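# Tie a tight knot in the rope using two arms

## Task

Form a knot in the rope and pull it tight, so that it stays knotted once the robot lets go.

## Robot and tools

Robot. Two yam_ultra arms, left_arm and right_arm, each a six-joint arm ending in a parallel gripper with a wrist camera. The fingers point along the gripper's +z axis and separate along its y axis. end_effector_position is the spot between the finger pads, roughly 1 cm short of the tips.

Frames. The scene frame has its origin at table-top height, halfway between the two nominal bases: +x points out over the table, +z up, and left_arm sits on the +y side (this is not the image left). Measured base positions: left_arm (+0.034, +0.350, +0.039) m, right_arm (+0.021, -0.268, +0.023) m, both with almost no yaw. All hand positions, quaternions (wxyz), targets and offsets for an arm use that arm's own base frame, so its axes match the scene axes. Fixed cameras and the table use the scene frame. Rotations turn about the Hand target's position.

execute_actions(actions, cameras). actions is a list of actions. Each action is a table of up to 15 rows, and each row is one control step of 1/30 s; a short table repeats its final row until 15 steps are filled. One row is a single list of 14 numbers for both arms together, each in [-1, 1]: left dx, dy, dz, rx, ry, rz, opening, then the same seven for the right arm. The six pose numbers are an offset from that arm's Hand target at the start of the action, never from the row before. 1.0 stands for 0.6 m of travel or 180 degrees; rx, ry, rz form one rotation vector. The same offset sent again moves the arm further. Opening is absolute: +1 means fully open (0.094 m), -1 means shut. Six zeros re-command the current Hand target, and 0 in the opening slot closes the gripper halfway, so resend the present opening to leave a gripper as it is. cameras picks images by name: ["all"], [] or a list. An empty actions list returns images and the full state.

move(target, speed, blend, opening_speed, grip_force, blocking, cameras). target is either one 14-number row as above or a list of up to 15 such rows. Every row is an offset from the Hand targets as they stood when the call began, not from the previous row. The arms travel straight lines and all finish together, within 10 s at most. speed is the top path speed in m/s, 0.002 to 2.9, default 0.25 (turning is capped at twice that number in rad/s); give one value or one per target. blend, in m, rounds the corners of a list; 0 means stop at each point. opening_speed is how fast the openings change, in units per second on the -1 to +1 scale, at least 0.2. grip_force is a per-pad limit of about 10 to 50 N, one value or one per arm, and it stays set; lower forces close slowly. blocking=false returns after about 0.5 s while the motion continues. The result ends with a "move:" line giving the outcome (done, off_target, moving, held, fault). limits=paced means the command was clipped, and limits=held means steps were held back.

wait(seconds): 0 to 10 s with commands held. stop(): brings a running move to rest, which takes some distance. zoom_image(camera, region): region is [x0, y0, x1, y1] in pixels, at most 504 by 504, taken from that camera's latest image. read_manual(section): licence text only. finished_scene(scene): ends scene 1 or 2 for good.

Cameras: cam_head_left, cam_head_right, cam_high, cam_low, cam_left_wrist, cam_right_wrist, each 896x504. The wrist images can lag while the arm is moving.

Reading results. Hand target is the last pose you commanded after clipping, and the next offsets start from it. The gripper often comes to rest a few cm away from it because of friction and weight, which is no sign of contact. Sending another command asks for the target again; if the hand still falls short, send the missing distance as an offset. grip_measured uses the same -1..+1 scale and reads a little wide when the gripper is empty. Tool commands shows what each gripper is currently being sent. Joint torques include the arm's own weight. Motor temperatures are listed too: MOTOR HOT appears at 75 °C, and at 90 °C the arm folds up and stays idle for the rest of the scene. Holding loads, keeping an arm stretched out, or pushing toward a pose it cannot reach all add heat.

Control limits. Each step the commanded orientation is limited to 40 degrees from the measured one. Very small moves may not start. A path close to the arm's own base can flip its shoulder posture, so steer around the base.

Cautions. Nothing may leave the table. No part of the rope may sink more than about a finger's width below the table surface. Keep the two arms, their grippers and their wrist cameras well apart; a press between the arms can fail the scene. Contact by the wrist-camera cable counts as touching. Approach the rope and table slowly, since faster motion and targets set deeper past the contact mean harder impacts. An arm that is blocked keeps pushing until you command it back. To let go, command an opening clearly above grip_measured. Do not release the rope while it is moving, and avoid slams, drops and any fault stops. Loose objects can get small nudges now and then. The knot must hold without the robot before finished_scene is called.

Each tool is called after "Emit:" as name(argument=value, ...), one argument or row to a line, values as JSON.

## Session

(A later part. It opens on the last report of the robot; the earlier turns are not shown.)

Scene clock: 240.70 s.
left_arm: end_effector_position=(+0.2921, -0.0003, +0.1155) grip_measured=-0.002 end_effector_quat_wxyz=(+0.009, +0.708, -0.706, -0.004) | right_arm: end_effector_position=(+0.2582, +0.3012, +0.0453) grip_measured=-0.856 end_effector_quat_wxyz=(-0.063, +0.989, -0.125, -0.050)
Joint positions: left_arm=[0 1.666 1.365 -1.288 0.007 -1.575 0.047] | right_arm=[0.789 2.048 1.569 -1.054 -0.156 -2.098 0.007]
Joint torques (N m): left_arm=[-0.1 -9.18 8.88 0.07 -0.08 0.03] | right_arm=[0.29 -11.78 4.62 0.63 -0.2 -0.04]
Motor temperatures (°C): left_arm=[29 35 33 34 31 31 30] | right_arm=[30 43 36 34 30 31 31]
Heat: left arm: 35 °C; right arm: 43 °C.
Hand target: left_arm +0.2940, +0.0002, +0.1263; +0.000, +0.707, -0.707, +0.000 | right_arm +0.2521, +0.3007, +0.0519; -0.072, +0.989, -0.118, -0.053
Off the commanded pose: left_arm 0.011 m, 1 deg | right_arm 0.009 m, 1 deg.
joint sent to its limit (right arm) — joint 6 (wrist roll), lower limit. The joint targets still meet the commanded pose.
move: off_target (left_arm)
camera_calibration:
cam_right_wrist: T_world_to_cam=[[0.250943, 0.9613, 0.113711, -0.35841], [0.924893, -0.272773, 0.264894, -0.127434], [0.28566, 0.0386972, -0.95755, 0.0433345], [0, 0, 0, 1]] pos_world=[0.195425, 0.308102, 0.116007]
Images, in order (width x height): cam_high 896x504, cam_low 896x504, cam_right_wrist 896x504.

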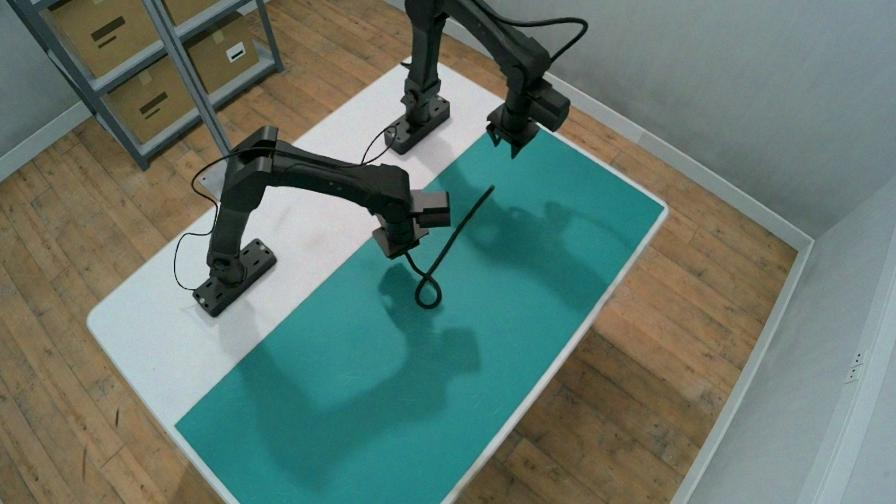

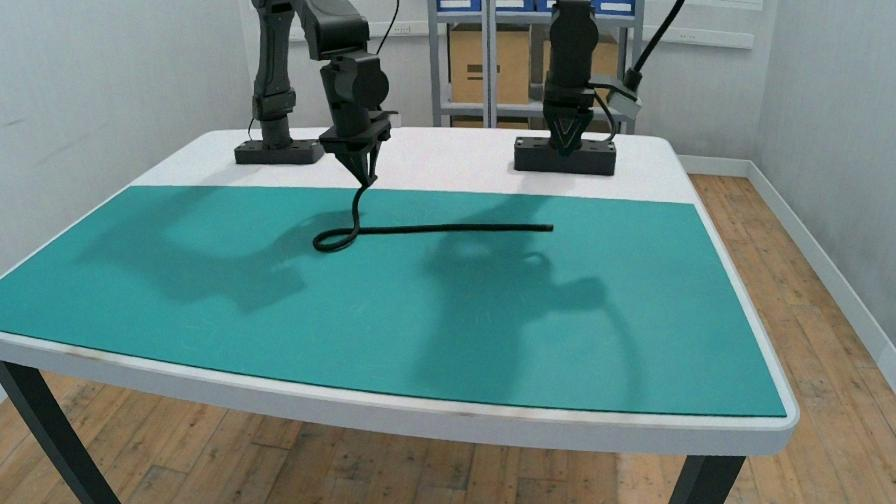

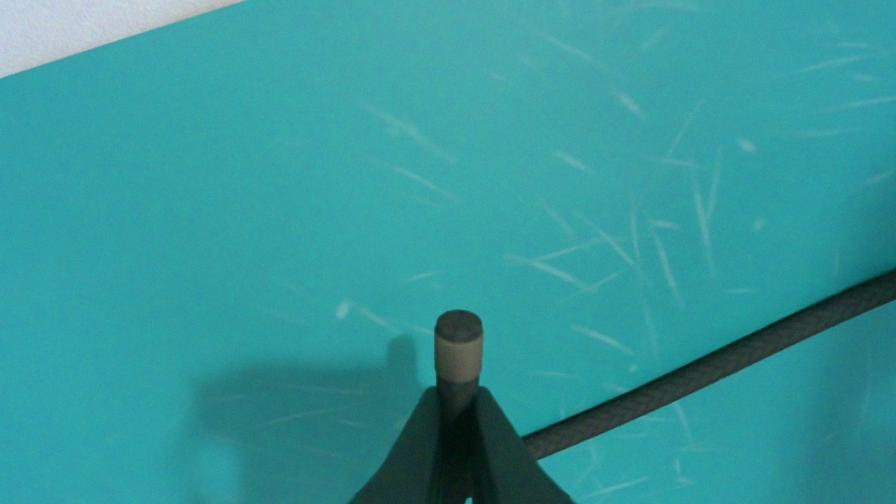

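Emit:
move(
  target=[
    [0,0,0,0,0,0,0,0,-0.05,-0.1,0,0,0,-0.95],
    [0,0,0,0,0,0,0,0,-0.05,-0.1,0,0,0,-0.5],
    [0,0,0,0,0,0,0,0,-0.05,0.1,0,0,0,-0.4],
  ],
  speed=0.15,
  cameras=["cam_high","cam_low","cam_right_wrist"],
)

Scene clock: 278.07 s.
left_arm: end_effector_position=(+0.2921, -0.0003, +0.1155) grip_measured=-0.002 end_effector_quat_wxyz=(+0.009, +0.708, -0.706, -0.004) | right_arm: end_effector_position=(+0.2492, +0.2720, +0.0977) grip_measured=-0.403 end_effector_quat_wxyz=(-0.057, +0.987, -0.141, -0.048)
Joint positions: left_arm=[0 1.666 1.365 -1.288 0.007 -1.575 0.047] | right_arm=[0.756 1.916 1.594 -1.219 -0.145 -2.099 0.028]
Joint torques (N m): left_arm=[-0.09 -9.16 8.9 0.07 -0.08 0.03] | right_arm=[-0.66 -10.02 8.47 0.28 -0.11 -0.02]
Heat: left arm: 34 °C; right arm: 40 °C.
Hand target: left_arm +0.2940, +0.0002, +0.1263; +0.000, +0.707, -0.707, +0.000 | right_arm +0.2521, +0.2707, +0.1120; -0.072, +0.989, -0.118, -0.053
Off the commanded pose: left_arm 0.011 m, 1 deg | right_arm 0.014 m, 3 deg.
joint sent to its limit (right arm) — joint 6 (wrist roll), lower limit. The joint targets are off in orientation, not in position.
move: off_target (left_arm, right_arm); target 2's new opening was sent with right_arm's hand 0.006 m and 3 deg from that target; target 3's new opening was sent with right_arm's hand 0.014 m and 3 deg from that target
camera_calibration:
cam_right_wrist: T_world_to_cam=[[0.281893, 0.954129, 0.100865, -0.33863], [0.915187, -0.298961, 0.270286, -0.131972], [0.288043, 0.0161183, -0.957482, 0.102748], [0, 0, 0, 1]] pos_world=[0.18664, 0.281986, 0.168206]
Images, in order (width x height): cam_high 896x504, cam_low 896x504, cam_right_wrist 896x504.

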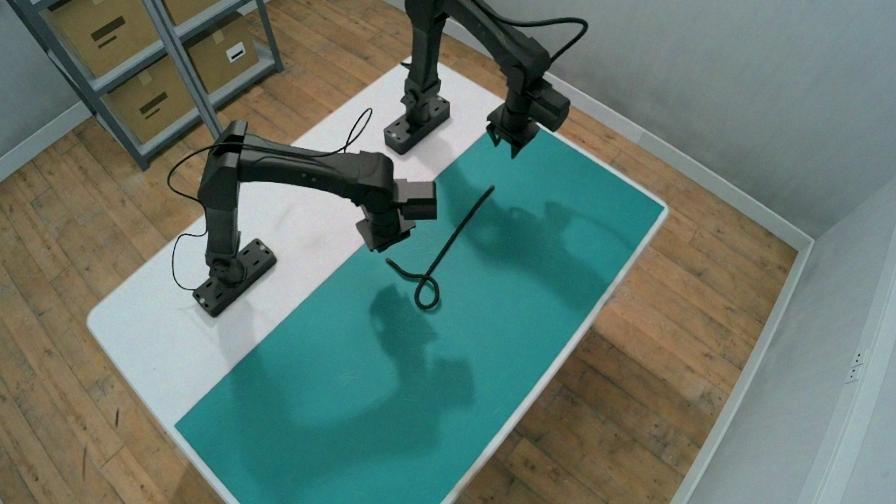

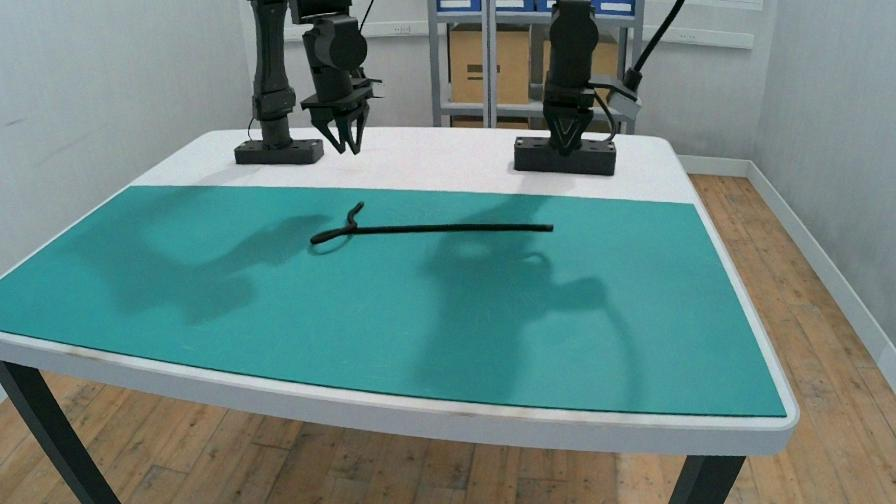

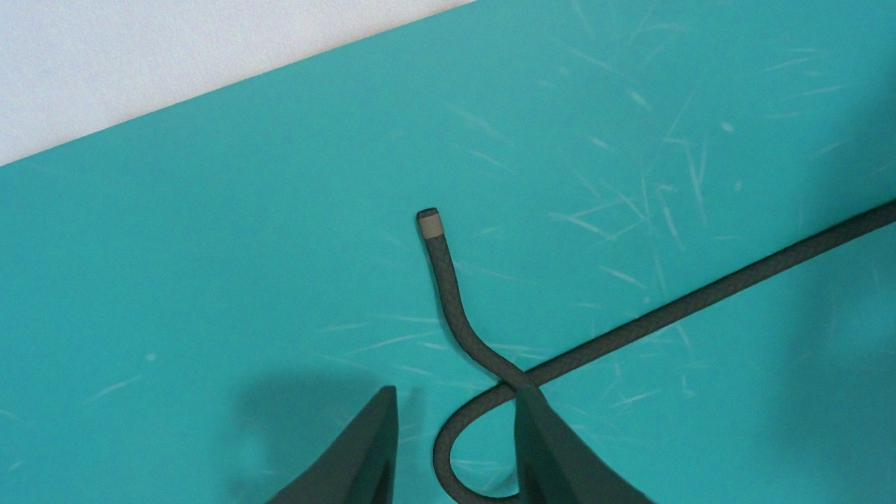

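Emit:
move(
  target=[0,0,0,0,0,0,0,0.003,0.013,-0.03,-0.048,0.0702,-0.943,-0.4],
  speed=0.4,
  cameras=["cam_high","cam_right_wrist"],
)

Scene clock: 323.93 s.
left_arm: end_effector_position=(+0.2921, -0.0003, +0.1155) grip_measured=-0.002 end_effector_quat_wxyz=(+0.009, +0.708, -0.706, -0.004) | right_arm: end_effector_position=(+0.2530, +0.2747, +0.0958) grip_measured=-0.403 end_effector_quat_wxyz=(+0.001, +0.036, +0.999, +0.008)
Joint positions: left_arm=[0 1.666 1.365 -1.288 0.007 -1.575 0.047] | right_arm=[0.819 1.953 1.644 -1.248 -0.009 0.891 0.028]
Joint torques (N m): left_arm=[-0.09 -9.18 8.87 0.07 -0.08 0.03] | right_arm=[0.69 -6.82 8.79 0.32 0.07 0.1]
Heat: left arm: 35 °C; right arm: 42 °C.
Hand target: left_arm +0.2940, +0.0002, +0.1263; +0.000, +0.707, -0.707, +0.000 | right_arm +0.2540, +0.2786, +0.0940; +0.000, +0.035, +0.999, +0.001
Off the commanded pose: left_arm 0.011 m, 1 deg | right_arm 0.004 m, 1 deg.
move: off_target (left_arm)
camera_calibration:
cam_right_wrist: T_world_to_cam=[[-0.0687033, -0.997527, -0.0148546, 0.293864], [-0.925533, 0.0581729, 0.374173, 0.223529], [-0.372383, 0.0394553, -0.92724, 0.257583], [0, 0, 0, 1]] pos_world=[0.322992, 0.269971, 0.159568]
Images, in order (width x height): cam_high 896x504, cam_right_wrist 896x504.

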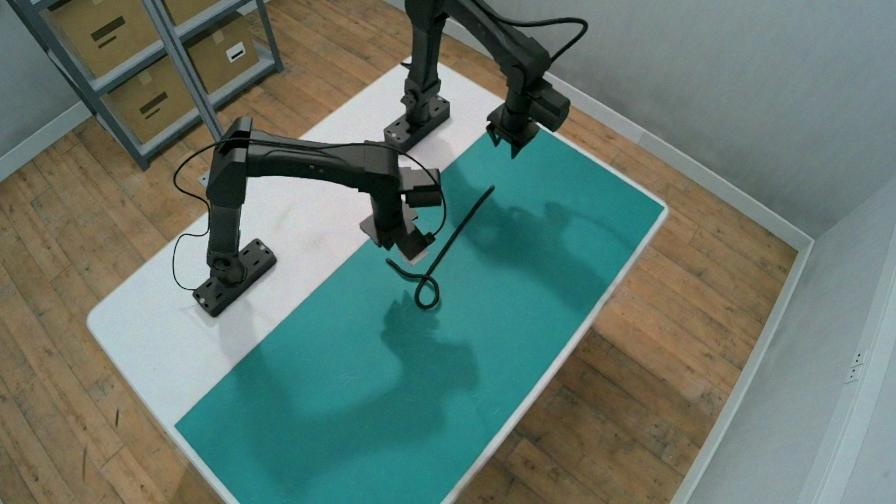

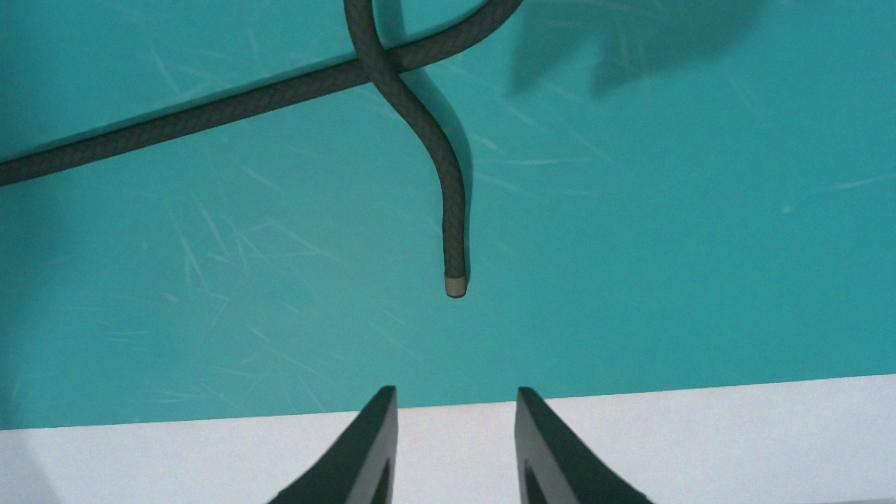

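Emit:
move(
  target=[
    [0,0,0,0,0,0,0,0.005,0.004,-0.1767,0,0,0,-0.4],
    [0,0,0,0,0,0,0,0.005,0.004,-0.1767,0,0,0,-0.95],
  ],
  speed=0.12,
  opening_speed=1.5,
  cameras=["cam_right_wrist"],
)

Scene clock: 338.63 s.
left_arm: end_effector_position=(+0.2921, -0.0003, +0.1155) grip_measured=-0.002 end_effector_quat_wxyz=(+0.009, +0.708, -0.706, -0.004) | right_arm: end_effector_position=(+0.2614, +0.2837, +0.0002) grip_measured=-0.873 end_effector_quat_wxyz=(+0.005, +0.036, +0.999, +0.013)
Joint positions: left_arm=[0 1.666 1.365 -1.288 0.007 -1.575 0.047] | right_arm=[0.819 2.075 1.43 -0.9 -0.009 0.892 0.006]
Joint torques (N m): left_arm=[-0.1 -9.18 8.91 0.07 -0.08 0.02] | right_arm=[0.55 -7.68 4.89 0.68 0.07 0.09]
Heat: left arm: 35 °C; right arm: 40 °C.
Hand target: left_arm +0.2940, +0.0002, +0.1263; +0.000, +0.707, -0.707, +0.000 | right_arm +0.2569, +0.2810, -0.0121; -0.001, +0.035, +0.999, +0.000
Off the commanded pose: left_arm 0.011 m, 1 deg | right_arm 0.013 m, 2 deg.
move: off_target (left_arm, right_arm); target 2's new opening was sent with right_arm's hand 0.013 m and 2 deg from that target
camera_calibration:
cam_right_wrist: T_world_to_cam=[[-0.0692582, -0.997309, -0.0240609, 0.30201], [-0.92848, 0.0556196, 0.367194, 0.268012], [-0.364867, 0.0477712, -0.929833, 0.167331], [0, 0, 0, 1]] pos_world=[0.330814, 0.278297, 0.0644443]
Images, in order (width x height): cam_right_wrist 896x504.

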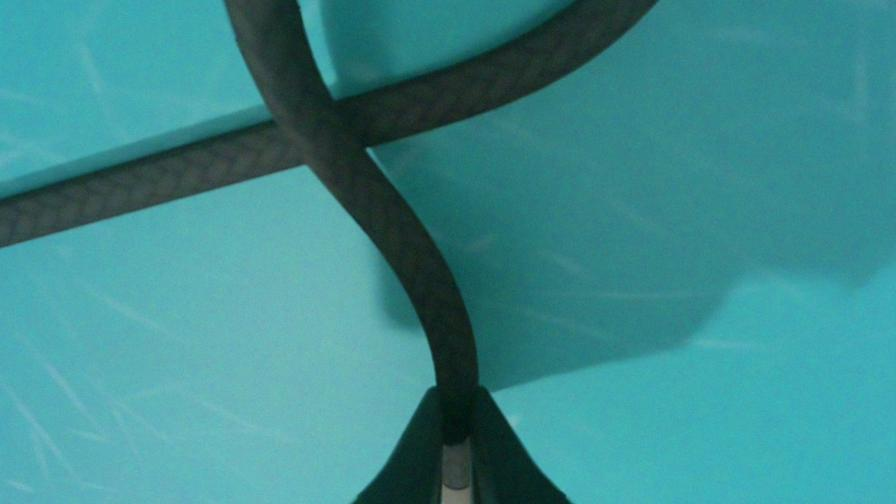

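Emit:
move(
  target=[
    [0,0,0,0,0,0,0,0,0,0.075,0,0,0,-0.95],
    [0,0,0,0,0,0,0,0.0085,-0.0517,0.075,0,0,0.439,-0.95],
    [0,0,0,0,0,0,0,0.055,-0.032,0.075,0,0,0.883,-0.95],
    [0,0,0,0,0,0,0,0.055,-0.032,0.0,0,0,0.883,-0.95],
  ],
  speed=0.3,
  blend=[0.02,0.02,0.02,0],
  cameras=["cam_high","cam_right_wrist"],
)

Emit:
zoom_image(
  camera="cam_high",
  region=[360, 170, 510, 320],
)

Scene clock: 350.97 s.
left_arm: end_effector_position=(+0.2921, -0.0003, +0.1155) grip_measured=-0.002 end_effector_quat_wxyz=(+0.009, +0.708, -0.706, -0.004) | right_arm: end_effector_position=(+0.2928, +0.2680, -0.0006) grip_measured=-0.873 end_effector_quat_wxyz=(-0.011, +0.976, -0.216, +0.011)
Joint positions: left_arm=[0 1.666 1.365 -1.288 0.007 -1.575 0.047] | right_arm=[0.741 2.111 1.484 -0.913 0.005 -1.964 0.006]
Joint torques (N m): left_arm=[-0.12 -9.17 8.92 0.06 -0.08 0.03] | right_arm=[-0.66 -8.1 5.08 0.57 -0.04 -0.03]
Heat: left arm: 35 °C; right arm: 40 °C.
Hand target: left_arm +0.2940, +0.0002, +0.1263; +0.000, +0.707, -0.707, +0.000 | right_arm +0.2899, +0.2619, -0.0121; +0.000, +0.976, -0.217, +0.000
Off the commanded pose: left_arm 0.011 m, 1 deg | right_arm 0.013 m, 2 deg.
move: off_target (left_arm, right_arm)
camera_calibration:
cam_right_wrist: T_world_to_cam=[[0.419132, 0.90748, 0.0284183, -0.364873], [0.830731, -0.395939, 0.391303, -0.0956052], [0.366351, -0.1404, -0.919823, 0.0151807], [0, 0, 0, 1]] pos_world=[0.226791, 0.295393, 0.0617432]
Images, in order (width x height): cam_high 896x504, cam_right_wrist 896x504.

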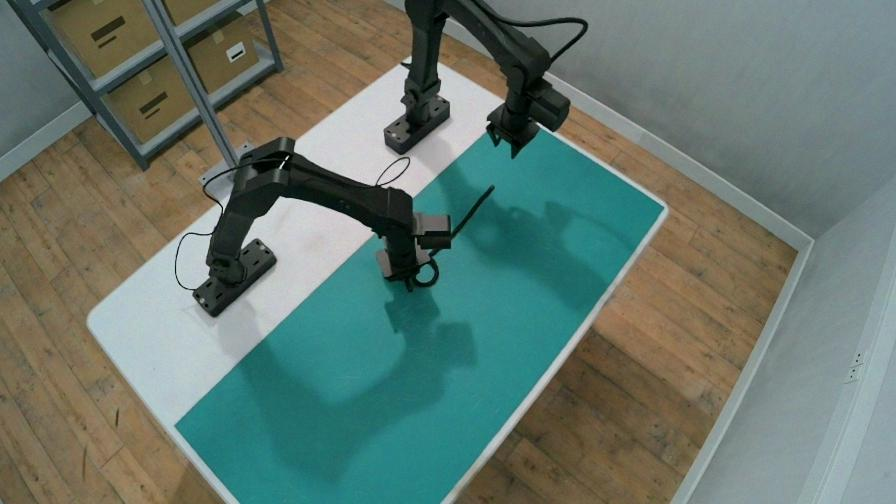

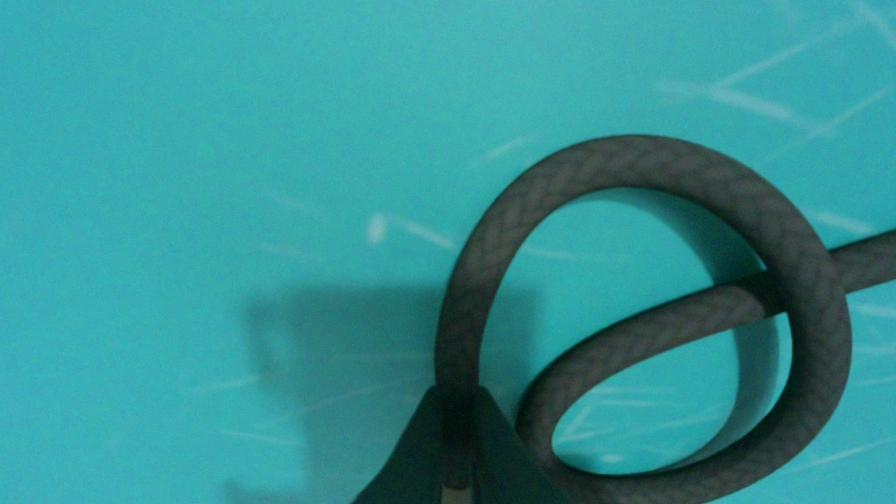

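Scaled by 3.360.

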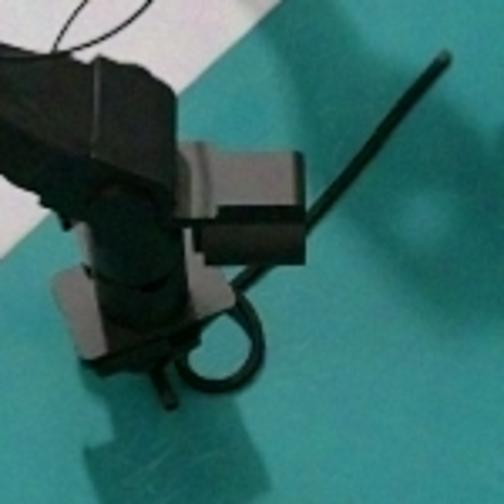

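Emit:
move(
  target=[
    [0,0,0,0,0,0,0,0,0,0.0,0,0,0,-0.6],
    [0,0,0,0,0,0,0,0,0,0.2,0,0,0,-0.5],
  ],
  speed=0.2,
  cameras=["cam_high","cam_right_wrist"],
)

Emit:
zoom_image(
  camera="cam_high",
  region=[360, 170, 510, 320],
)

Scene clock: 358.87 s.
left_arm: end_effector_position=(+0.2921, -0.0003, +0.1155) grip_measured=-0.002 end_effector_quat_wxyz=(+0.009, +0.708, -0.706, -0.004) | right_arm: end_effector_position=(+0.2885, +0.2641, +0.0971) grip_measured=-0.503 end_effector_quat_wxyz=(+0.006, +0.976, -0.216, -0.001)
Joint positions: left_arm=[0 1.666 1.365 -1.288 0.007 -1.575 0.047] | right_arm=[0.741 2.05 1.79 -1.321 0.005 -1.965 0.023]
Joint velocities: left_arm=[within noise] | right_arm=[0.007 -0.007 0.002 -0.154 -0.037 -0.022 -0.002]
Joint torques (N m): left_arm=[-0.09 -9.16 8.91 0.07 -0.08 0.03] | right_arm=[-0.66 -10.48 7.97 0.19 -0.03 -0.03]
Heat: left arm: 35 °C; right arm: 39 °C.
Hand target: left_arm +0.2940, +0.0002, +0.1263; +0.000, +0.707, -0.707, +0.000 | right_arm +0.2899, +0.2618, +0.1079; +0.000, +0.976, -0.217, +0.000
Off the commanded pose: left_arm 0.011 m, 1 deg | right_arm 0.011 m, 1 deg.
move: off_target (left_arm, right_arm); target 2's new opening was sent with right_arm's hand 0.011 m and 1 deg from that target
camera_calibration:
cam_right_wrist: T_world_to_cam=[[0.419107, 0.907883, -0.00988667, -0.358712], [0.842633, -0.384885, 0.376608, -0.136835], [0.33811, -0.16617, -0.92632, 0.121654], [0, 0, 0, 1]] pos_world=[0.224509, 0.293218, 0.160678]
Images, in order (width x height): cam_high 896x504, cam_right_wrist 896x504.

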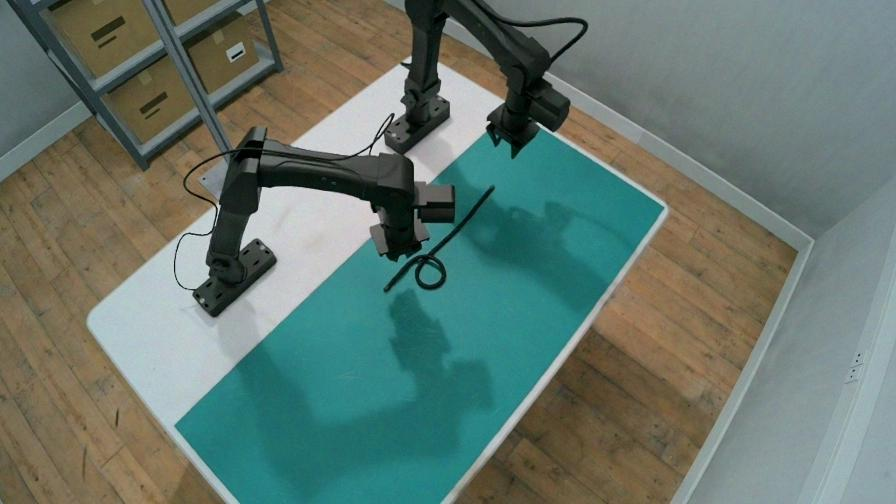

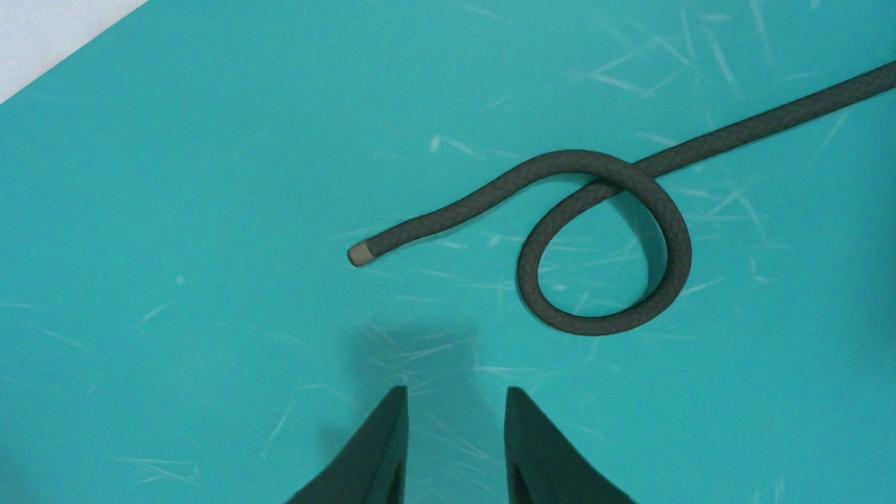

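Scaled by 3.360.

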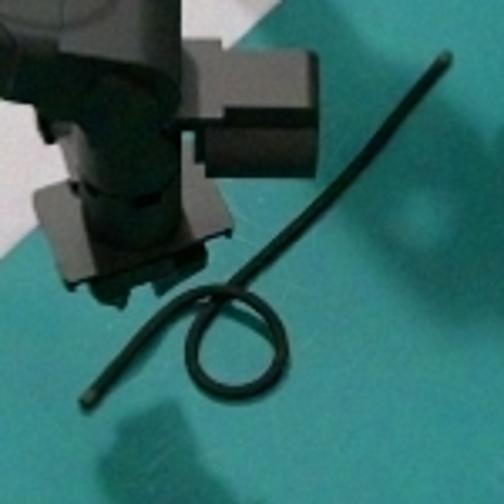

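Emit:
move(
  target=[
    [0,0,0,0,0,0,0,-0.03,-0.0163,-0.05,0,0,-0.361,-0.3],
    [0,0,0,0,0,0,0,-0.03,-0.0163,-0.195,0,0,-0.361,-0.3],
    [0,0,0,0,0,0,0,-0.03,-0.0163,-0.195,0,0,-0.361,-0.95],
  ],
  speed=[0.3,0.12,0.1],
  opening_speed=1.5,
  cameras=["cam_right_wrist"],
)

Scene clock: 434.83 s.
left_arm: end_effector_position=(+0.2921, -0.0003, +0.1155) grip_measured=-0.002 end_effector_quat_wxyz=(+0.009, +0.708, -0.706, -0.004) | right_arm: end_effector_position=(+0.2770, +0.2536, +0.0027) grip_measured=-0.907 end_effector_quat_wxyz=(-0.012, +0.707, -0.707, +0.003)
Joint positions: left_arm=[0 1.666 1.365 -1.288 0.007 -1.575 0.047] | right_arm=[0.741 2.037 1.384 -0.894 0.005 -0.83 0.004]
Joint torques (N m): left_arm=[-0.09 -9.18 8.9 0.07 -0.08 0.03] | right_arm=[0.27 -7.43 4.88 0.68 -0.05 0.1]
Heat: left arm: 36 °C; right arm: 43 °C.
Hand target: left_arm +0.2940, +0.0002, +0.1263; +0.000, +0.707, -0.707, +0.000 | right_arm +0.2719, +0.2521, -0.0091; +0.001, +0.707, -0.707, +0.000
Off the commanded pose: left_arm 0.011 m, 1 deg | right_arm 0.013 m, 1 deg.
move: off_target (left_arm, right_arm); target 3's new opening was sent with right_arm's hand 0.013 m and 1 deg from that target
camera_calibration:
cam_right_wrist: T_world_to_cam=[[0.999722, 0.00359202, 0.0233036, -0.276863], [-0.00515289, -0.931155, 0.364586, 0.277742], [0.0230089, -0.364605, -0.930878, 0.174004], [0, 0, 0, 1]] pos_world=[0.274213, 0.323058, 0.0671677]
Images, in order (width x height): cam_right_wrist 896x504.

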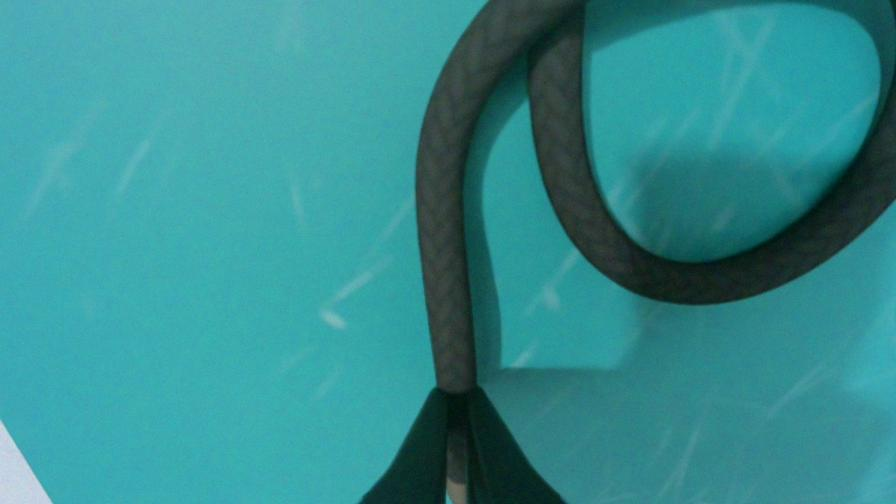

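Emit:
move(
  target=[0.094,-0.53,-0.06,-0.1332,0.0485,-0.2186,-0.2,0,0,0,0,0,0,-0.95],
  speed=0.25,
  cameras=["cam_high","cam_low","cam_left_wrist"],
)

Scene clock: 475.70 s.
left_arm: end_effector_position=(+0.3440, -0.2449, +0.0970) grip_measured=-0.198 end_effector_quat_wxyz=(-0.131, -0.491, +0.857, -0.084) | right_arm: end_effector_position=(+0.2770, +0.2536, +0.0027) grip_measured=-0.907 end_effector_quat_wxyz=(-0.012, +0.707, -0.707, +0.003)
Joint positions: left_arm=[-0.489 2.156 1.917 -1.328 0.313 -1.53 0.038] | right_arm=[0.741 2.037 1.384 -0.894 0.005 -0.83 0.004]
Joint torques (N m): left_arm=[0.5 -13.44 6.17 0.21 0.14 -0.01] | right_arm=[0.27 -7.42 4.88 0.69 -0.05 0.09]
Heat: left arm: 37 °C; right arm: 39 °C.
Hand target: left_arm +0.3418, -0.2407, +0.0980; -0.133, -0.495, +0.855, -0.080 (not the last commanded pose) | right_arm +0.2719, +0.2521, -0.0091; +0.001, +0.707, -0.707, +0.000
Off the commanded pose: left_arm 0.074 m, 12 deg | right_arm 0.013 m, 1 deg.
move: held (left_arm; a check stopped the path), off_target (right_arm); limits=held
pose unreachable (left arm): on one or more control steps of this call, first in action 0 (counted from 0), this arm could not follow its commanded pose, so it was not sent that pose on those steps. It may still have moved: this result reports where it is.
cause: moving toward the commanded pose would bring a part of the arm too close to another arm (this arm's fingers and the right arm's wrist (the part past joint 4), 29 mm apart when this arm was first held).
camera_calibration:
cam_left_wrist: T_world_to_cam=[[0.858781, -0.511112, 0.0354893, -0.422002], [-0.396096, -0.6184, 0.678741, -0.0438494], [-0.324966, -0.596947, -0.73352, 0.129499], [0, 0, 0, 1]] pos_world=[0.387122, -0.165503, 0.139729]
Images, in order (width x height): cam_high 896x504, cam_low 896x504, cam_left_wrist 896x504.

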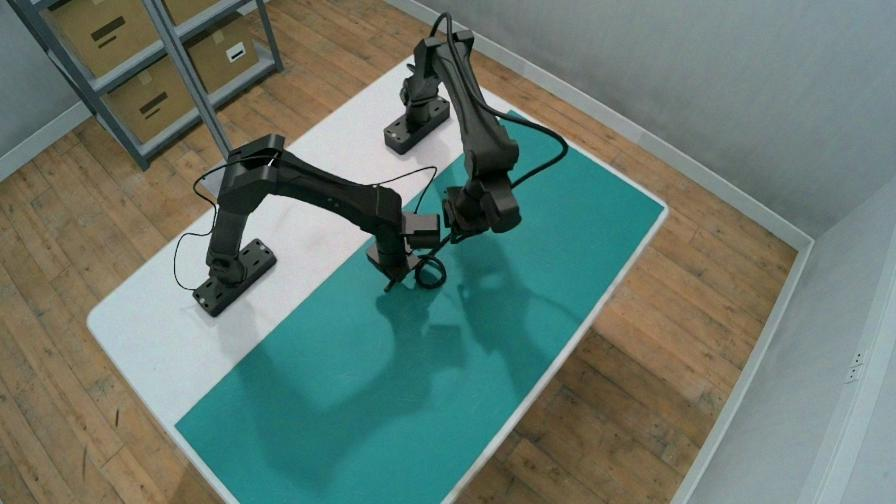

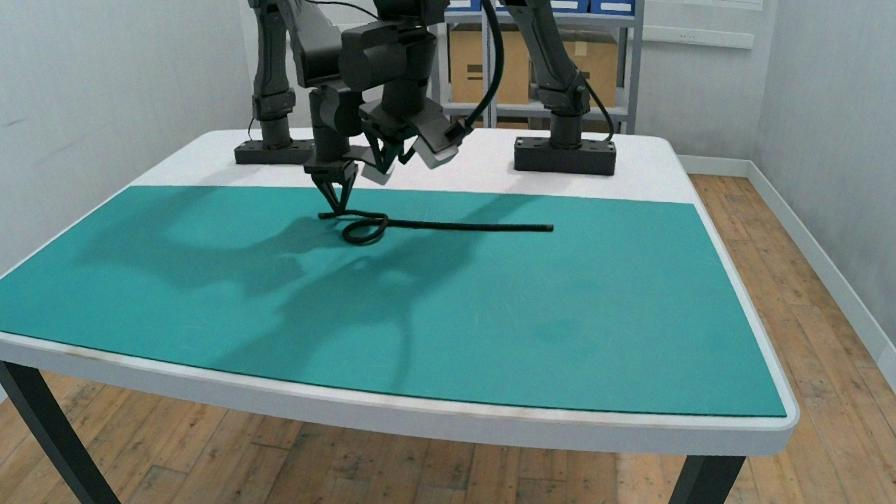

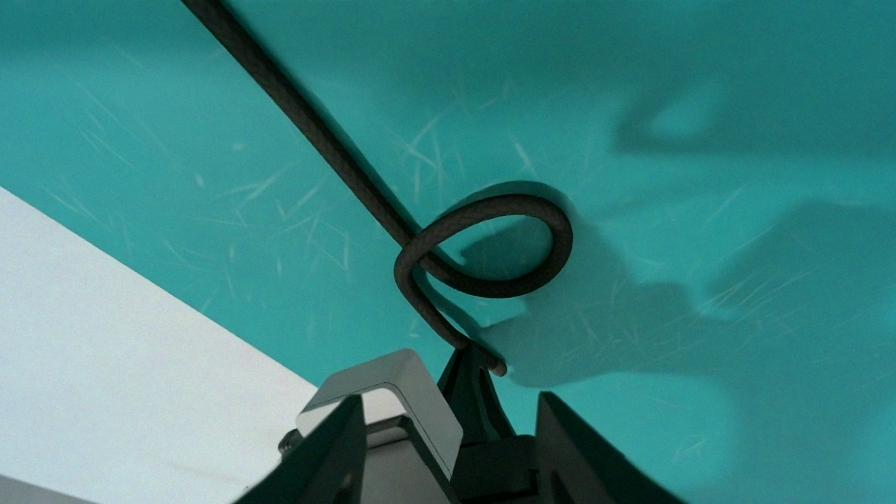

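Emit:
move(
  target=[0.0,0.05,0.0,0,0,0,-0.2,0.005,0.0,0.02,0,0,0.361,-0.95],
  speed=0.25,
  cameras=["cam_left_wrist","cam_right_wrist"],
)

Scene clock: 493.63 s.
left_arm: end_effector_position=(+0.3455, -0.2154, +0.0908) grip_measured=-0.198 end_effector_quat_wxyz=(-0.137, -0.494, +0.855, -0.077) | right_arm: end_effector_position=(+0.2760, +0.2527, +0.0027) grip_measured=-0.907 end_effector_quat_wxyz=(-0.006, +0.975, -0.220, +0.007)
Joint positions: left_arm=[-0.423 2.132 1.853 -1.328 0.313 -1.464 0.038] | right_arm=[0.741 2.037 1.384 -0.899 0.005 -1.957 0.004]
Joint torques (N m): left_arm=[0.53 -15.5 4.97 0.21 0.12 0.03] | right_arm=[-0.12 -8.2 7.39 0.25 -0.03 -0.06]
Motor temperatures (°C): left_arm=[29 40 35 32 31 31 29] | right_arm=[30 38 37 32 30 31 32]
Heat: left arm: 40 °C; right arm: 38 °C.
Hand target: left_arm +0.3419, -0.2107, +0.0980; -0.133, -0.495, +0.855, -0.080 | right_arm +0.2749, +0.2520, +0.0029; +0.000, +0.976, -0.217, +0.000
Off the commanded pose: left_arm 0.009 m, 1 deg | right_arm 0.001 m, 1 deg.
move: done
camera_calibration:
cam_left_wrist: T_world_to_cam=[[0.860886, -0.508523, 0.0167124, -0.406514], [-0.382252, -0.624744, 0.680866, -0.0271472], [-0.335795, -0.592537, -0.732217, 0.147605], [0, 0, 0, 1]] pos_world=[0.38915, -0.13622, 0.133356]
cam_right_wrist: T_world_to_cam=[[0.426241, 0.904445, 0.0172526, -0.345203], [0.83124, -0.399123, 0.386965, -0.0884205], [0.356875, -0.150599, -0.921933, 0.0273902], [0, 0, 0, 1]] pos_world=[0.210863, 0.281052, 0.0654232]
Images, in order (width x height): cam_left_wrist 896x504, cam_right_wrist 896x504.

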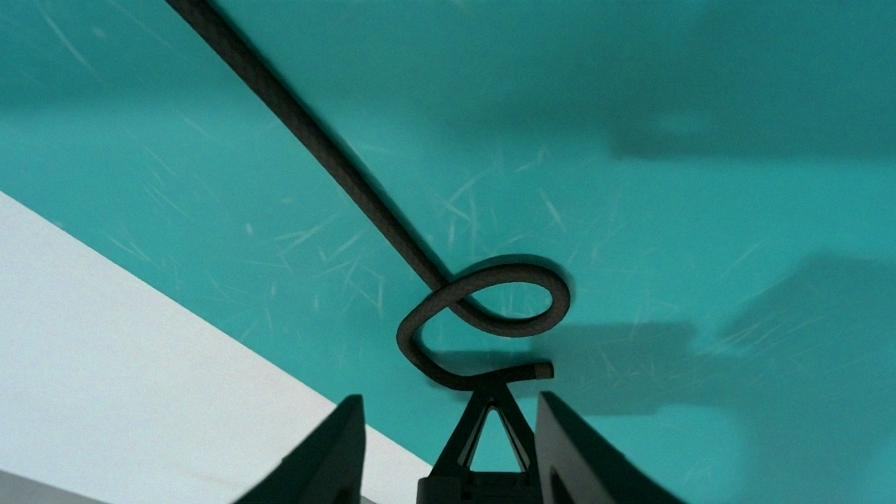

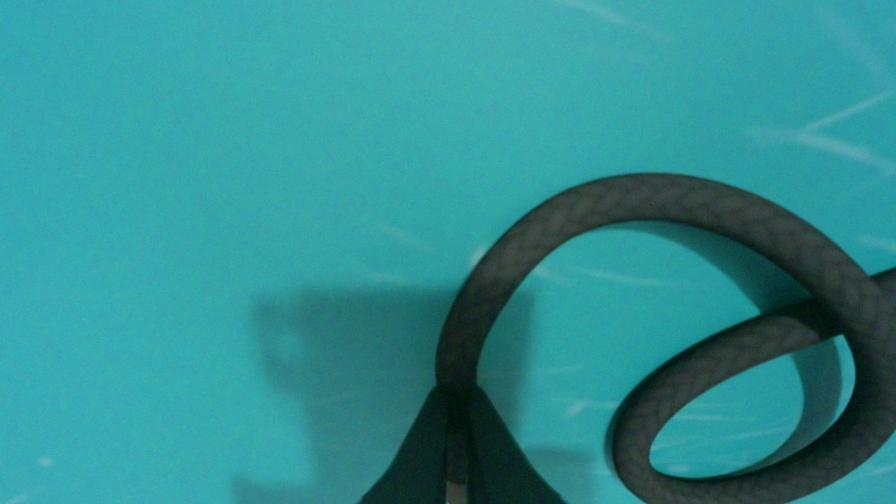

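Emit:
move(
  target=[0.011,-0.199,-0.09,0,0,0,-0.2,0,0,0,0,0,0,-0.95],
  speed=0.2,
  cameras=["cam_left_wrist","cam_high","cam_low"],
)

Scene clock: 515.03 s.
left_arm: end_effector_position=(+0.3389, -0.2370, +0.0881) grip_measured=-0.198 end_effector_quat_wxyz=(-0.137, -0.490, +0.857, -0.079) | right_arm: end_effector_position=(+0.2760, +0.2527, +0.0027) grip_measured=-0.907 end_effector_quat_wxyz=(-0.006, +0.975, -0.220, +0.007)
Joint positions: left_arm=[-0.476 2.139 1.854 -1.302 0.316 -1.512 0.038] | right_arm=[0.741 2.037 1.384 -0.899 0.005 -1.957 0.004]
Joint torques (N m): left_arm=[0.23 -12.78 6.63 0.25 0.13 0.02] | right_arm=[-0.12 -8.21 7.39 0.25 -0.04 -0.04]
Heat: left arm: 40 °C; right arm: 38 °C.
Hand target: left_arm +0.3390, -0.2355, +0.0886; -0.135, -0.490, +0.857, -0.078 (not the last commanded pose) | right_arm +0.2749, +0.2521, +0.0029; +0.000, +0.976, -0.217, +0.000
Off the commanded pose: left_arm 0.103 m, 1 deg | right_arm 0.001 m, 1 deg.
move: held (left_arm; a check stopped the path); limits=held
pose unreachable (left arm): on one or more control steps of this call, first in action 0 (counted from 0), this arm could not follow its commanded pose, so it was not sent that pose on those steps. It may still have moved: this result reports where it is.
cause: moving toward the commanded pose would bring a part of the arm too close to another arm (this arm's fingers and the right arm's wrist (the part past joint 4), along the way the arms are being sent, or toward where that arm still pushes).
camera_calibration:
cam_left_wrist: T_world_to_cam=[[0.856692, -0.515377, 0.021551, -0.412353], [-0.389582, -0.619073, 0.681891, -0.0375436], [-0.338089, -0.592566, -0.731137, 0.131386], [0, 0, 0, 1]] pos_world=[0.383053, -0.157905, 0.130548]
Images, in order (width x height): cam_high 896x504, cam_low 896x504, cam_left_wrist 896x504.

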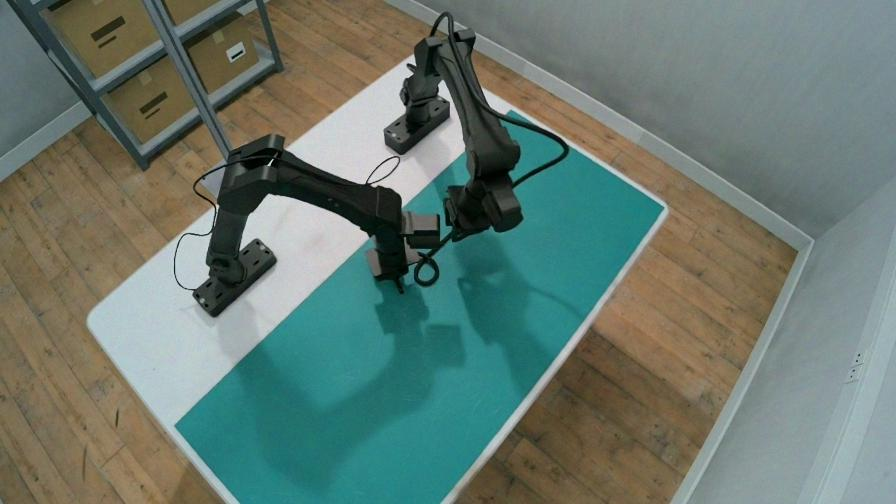

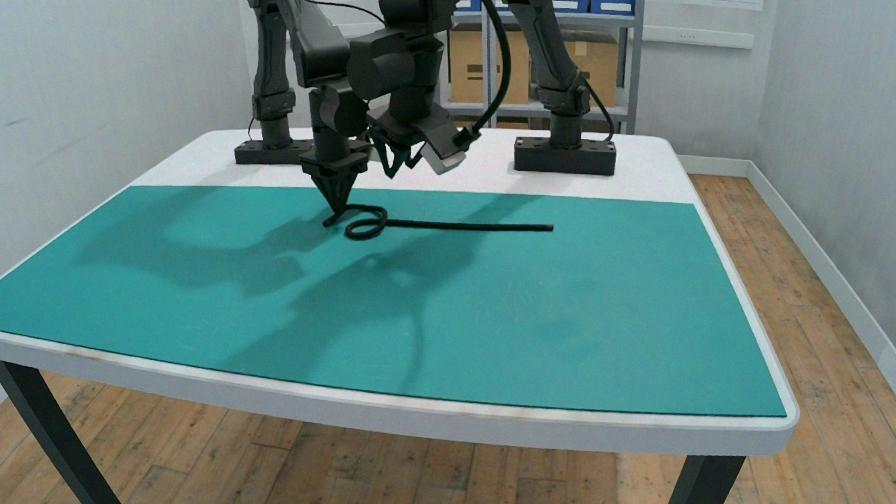

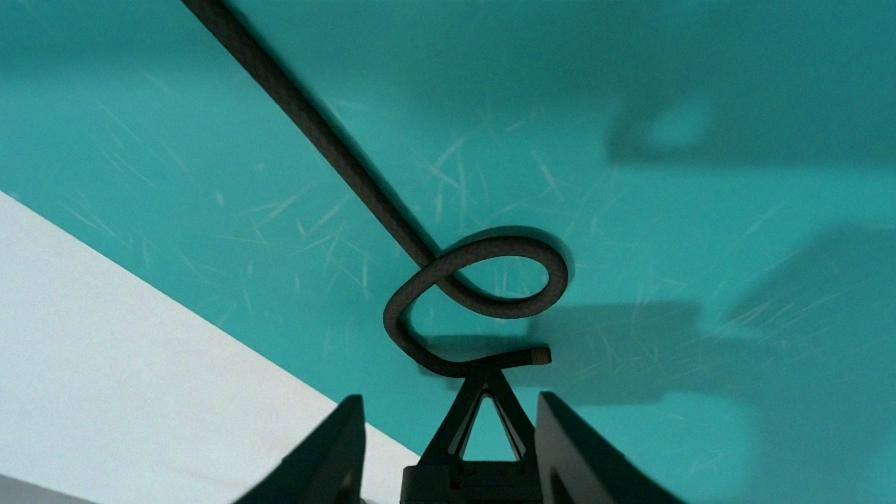

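Emit:
move(
  target=[0.06,-0.0,0.0,0,0,0,-0.2,0,0,0.013,0.098,-0.098,0,-0.95],
  speed=0.2,
  cameras=["cam_left_wrist"],
)

Scene clock: 523.17 s.
left_arm: end_effector_position=(+0.3725, -0.2377, +0.0919) grip_measured=-0.198 end_effector_quat_wxyz=(-0.132, -0.488, +0.859, -0.086) | right_arm: end_effector_position=(+0.2781, +0.2560, +0.0080) grip_measured=-0.907 end_effector_quat_wxyz=(-0.176, +0.954, -0.211, +0.119)
Joint positions: left_arm=[-0.443 2.267 2.076 -1.391 0.316 -1.475 0.038] | right_arm=[0.737 1.746 0.905 -0.302 -0.01 -1.967 0.004]
Joint torques (N m): left_arm=[0.5 -11.49 9.16 0.08 0.13 0.04] | right_arm=[-0.61 -8.81 4.55 1.52 -0.13 0]
Heat: left arm: 41 °C; right arm: 38 °C.
Hand target: left_arm +0.3750, -0.2355, +0.0887; -0.135, -0.490, +0.857, -0.078 | right_arm +0.2749, +0.2520, +0.0107; -0.182, +0.953, -0.212, +0.116
Off the commanded pose: left_arm 0.005 m, 1 deg | right_arm 0.006 m, 1 deg.
move: done
camera_calibration:
cam_left_wrist: T_world_to_cam=[[0.855437, -0.516484, 0.0383571, -0.442843], [-0.400682, -0.613073, 0.680879, -0.0218663], [-0.328147, -0.597818, -0.731391, 0.140073], [0, 0, 0, 1]] pos_world=[0.416028, -0.158389, 0.134323]
Images, in order (width x height): cam_left_wrist 896x504.

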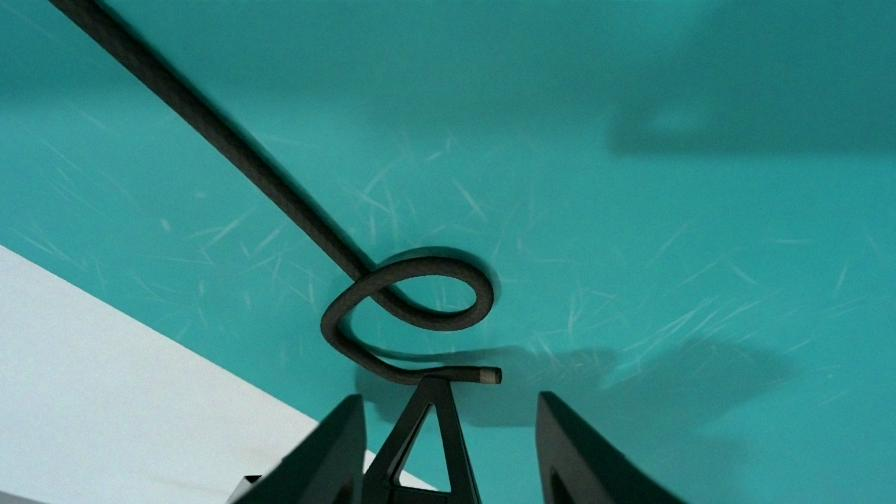

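Emit:
move(
  target=[
    [0.025,-0.1075,-0.10,0,0,0,-0.2,0,0,0,0,0,0,-0.95],
    [-0.036,-0.1675,-0.14,0,0,0,-0.2,0,0,0,0,0,0,-0.95],
  ],
  speed=0.15,
  blend=[0.02,0],
  cameras=["cam_left_wrist","cam_low"],
)

Scene clock: 534.10 s.
left_arm: end_effector_position=(+0.3537, -0.3404, +0.0068) grip_measured=-0.198 end_effector_quat_wxyz=(-0.137, -0.484, +0.861, -0.081) | right_arm: end_effector_position=(+0.2782, +0.2561, +0.0081) grip_measured=-0.907 end_effector_quat_wxyz=(-0.177, +0.954, -0.211, +0.119)
Joint positions: left_arm=[-0.654 2.475 2.101 -1.154 0.316 -1.685 0.038] | right_arm=[0.737 1.746 0.905 -0.301 -0.01 -1.967 0.004]
Joint torques (N m): left_arm=[0.51 -15.99 5.01 0.49 0.12 -0.07] | right_arm=[-0.64 -8.8 4.55 1.48 -0.13 0]
Heat: left arm: 41 °C; right arm: 38 °C.
Hand target: left_arm +0.3535, -0.3359, +0.0046; -0.135, -0.490, +0.857, -0.078 | right_arm +0.2749, +0.2521, +0.0108; -0.182, +0.953, -0.212, +0.116
Off the commanded pose: left_arm 0.005 m, 1 deg | right_arm 0.006 m, 1 deg.
move: done
camera_calibration:
cam_left_wrist: T_world_to_cam=[[0.849706, -0.52654, 0.0274983, -0.47793], [-0.400382, -0.610426, 0.683429, -0.0336269], [-0.343067, -0.591723, -0.729499, 0.0175658], [0, 0, 0, 1]] pos_world=[0.398662, -0.261782, 0.0489381]
Images, in order (width x height): cam_low 896x504, cam_left_wrist 896x504.

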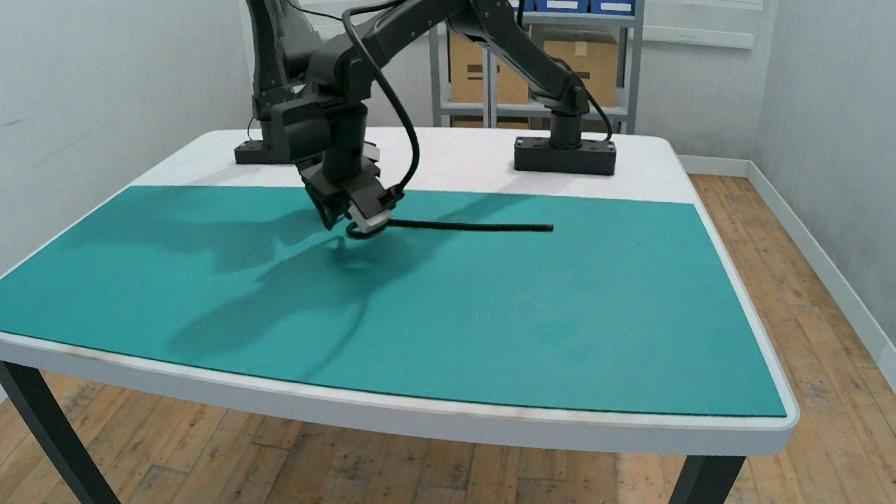

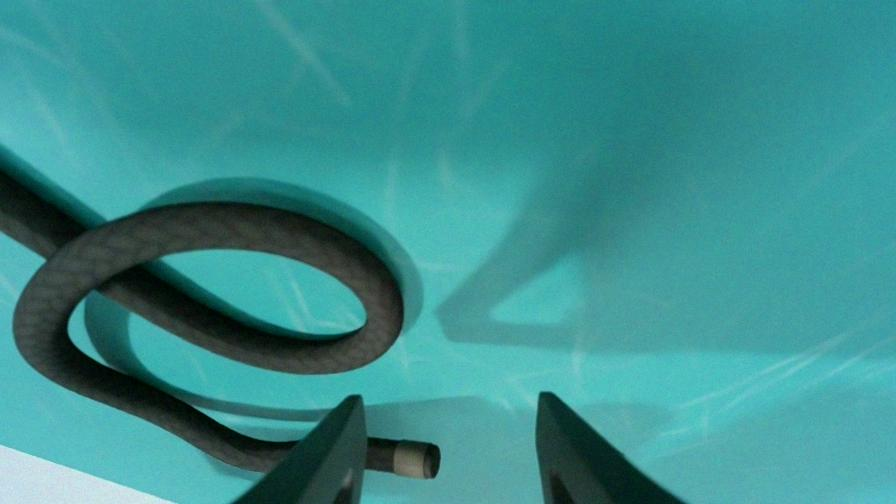

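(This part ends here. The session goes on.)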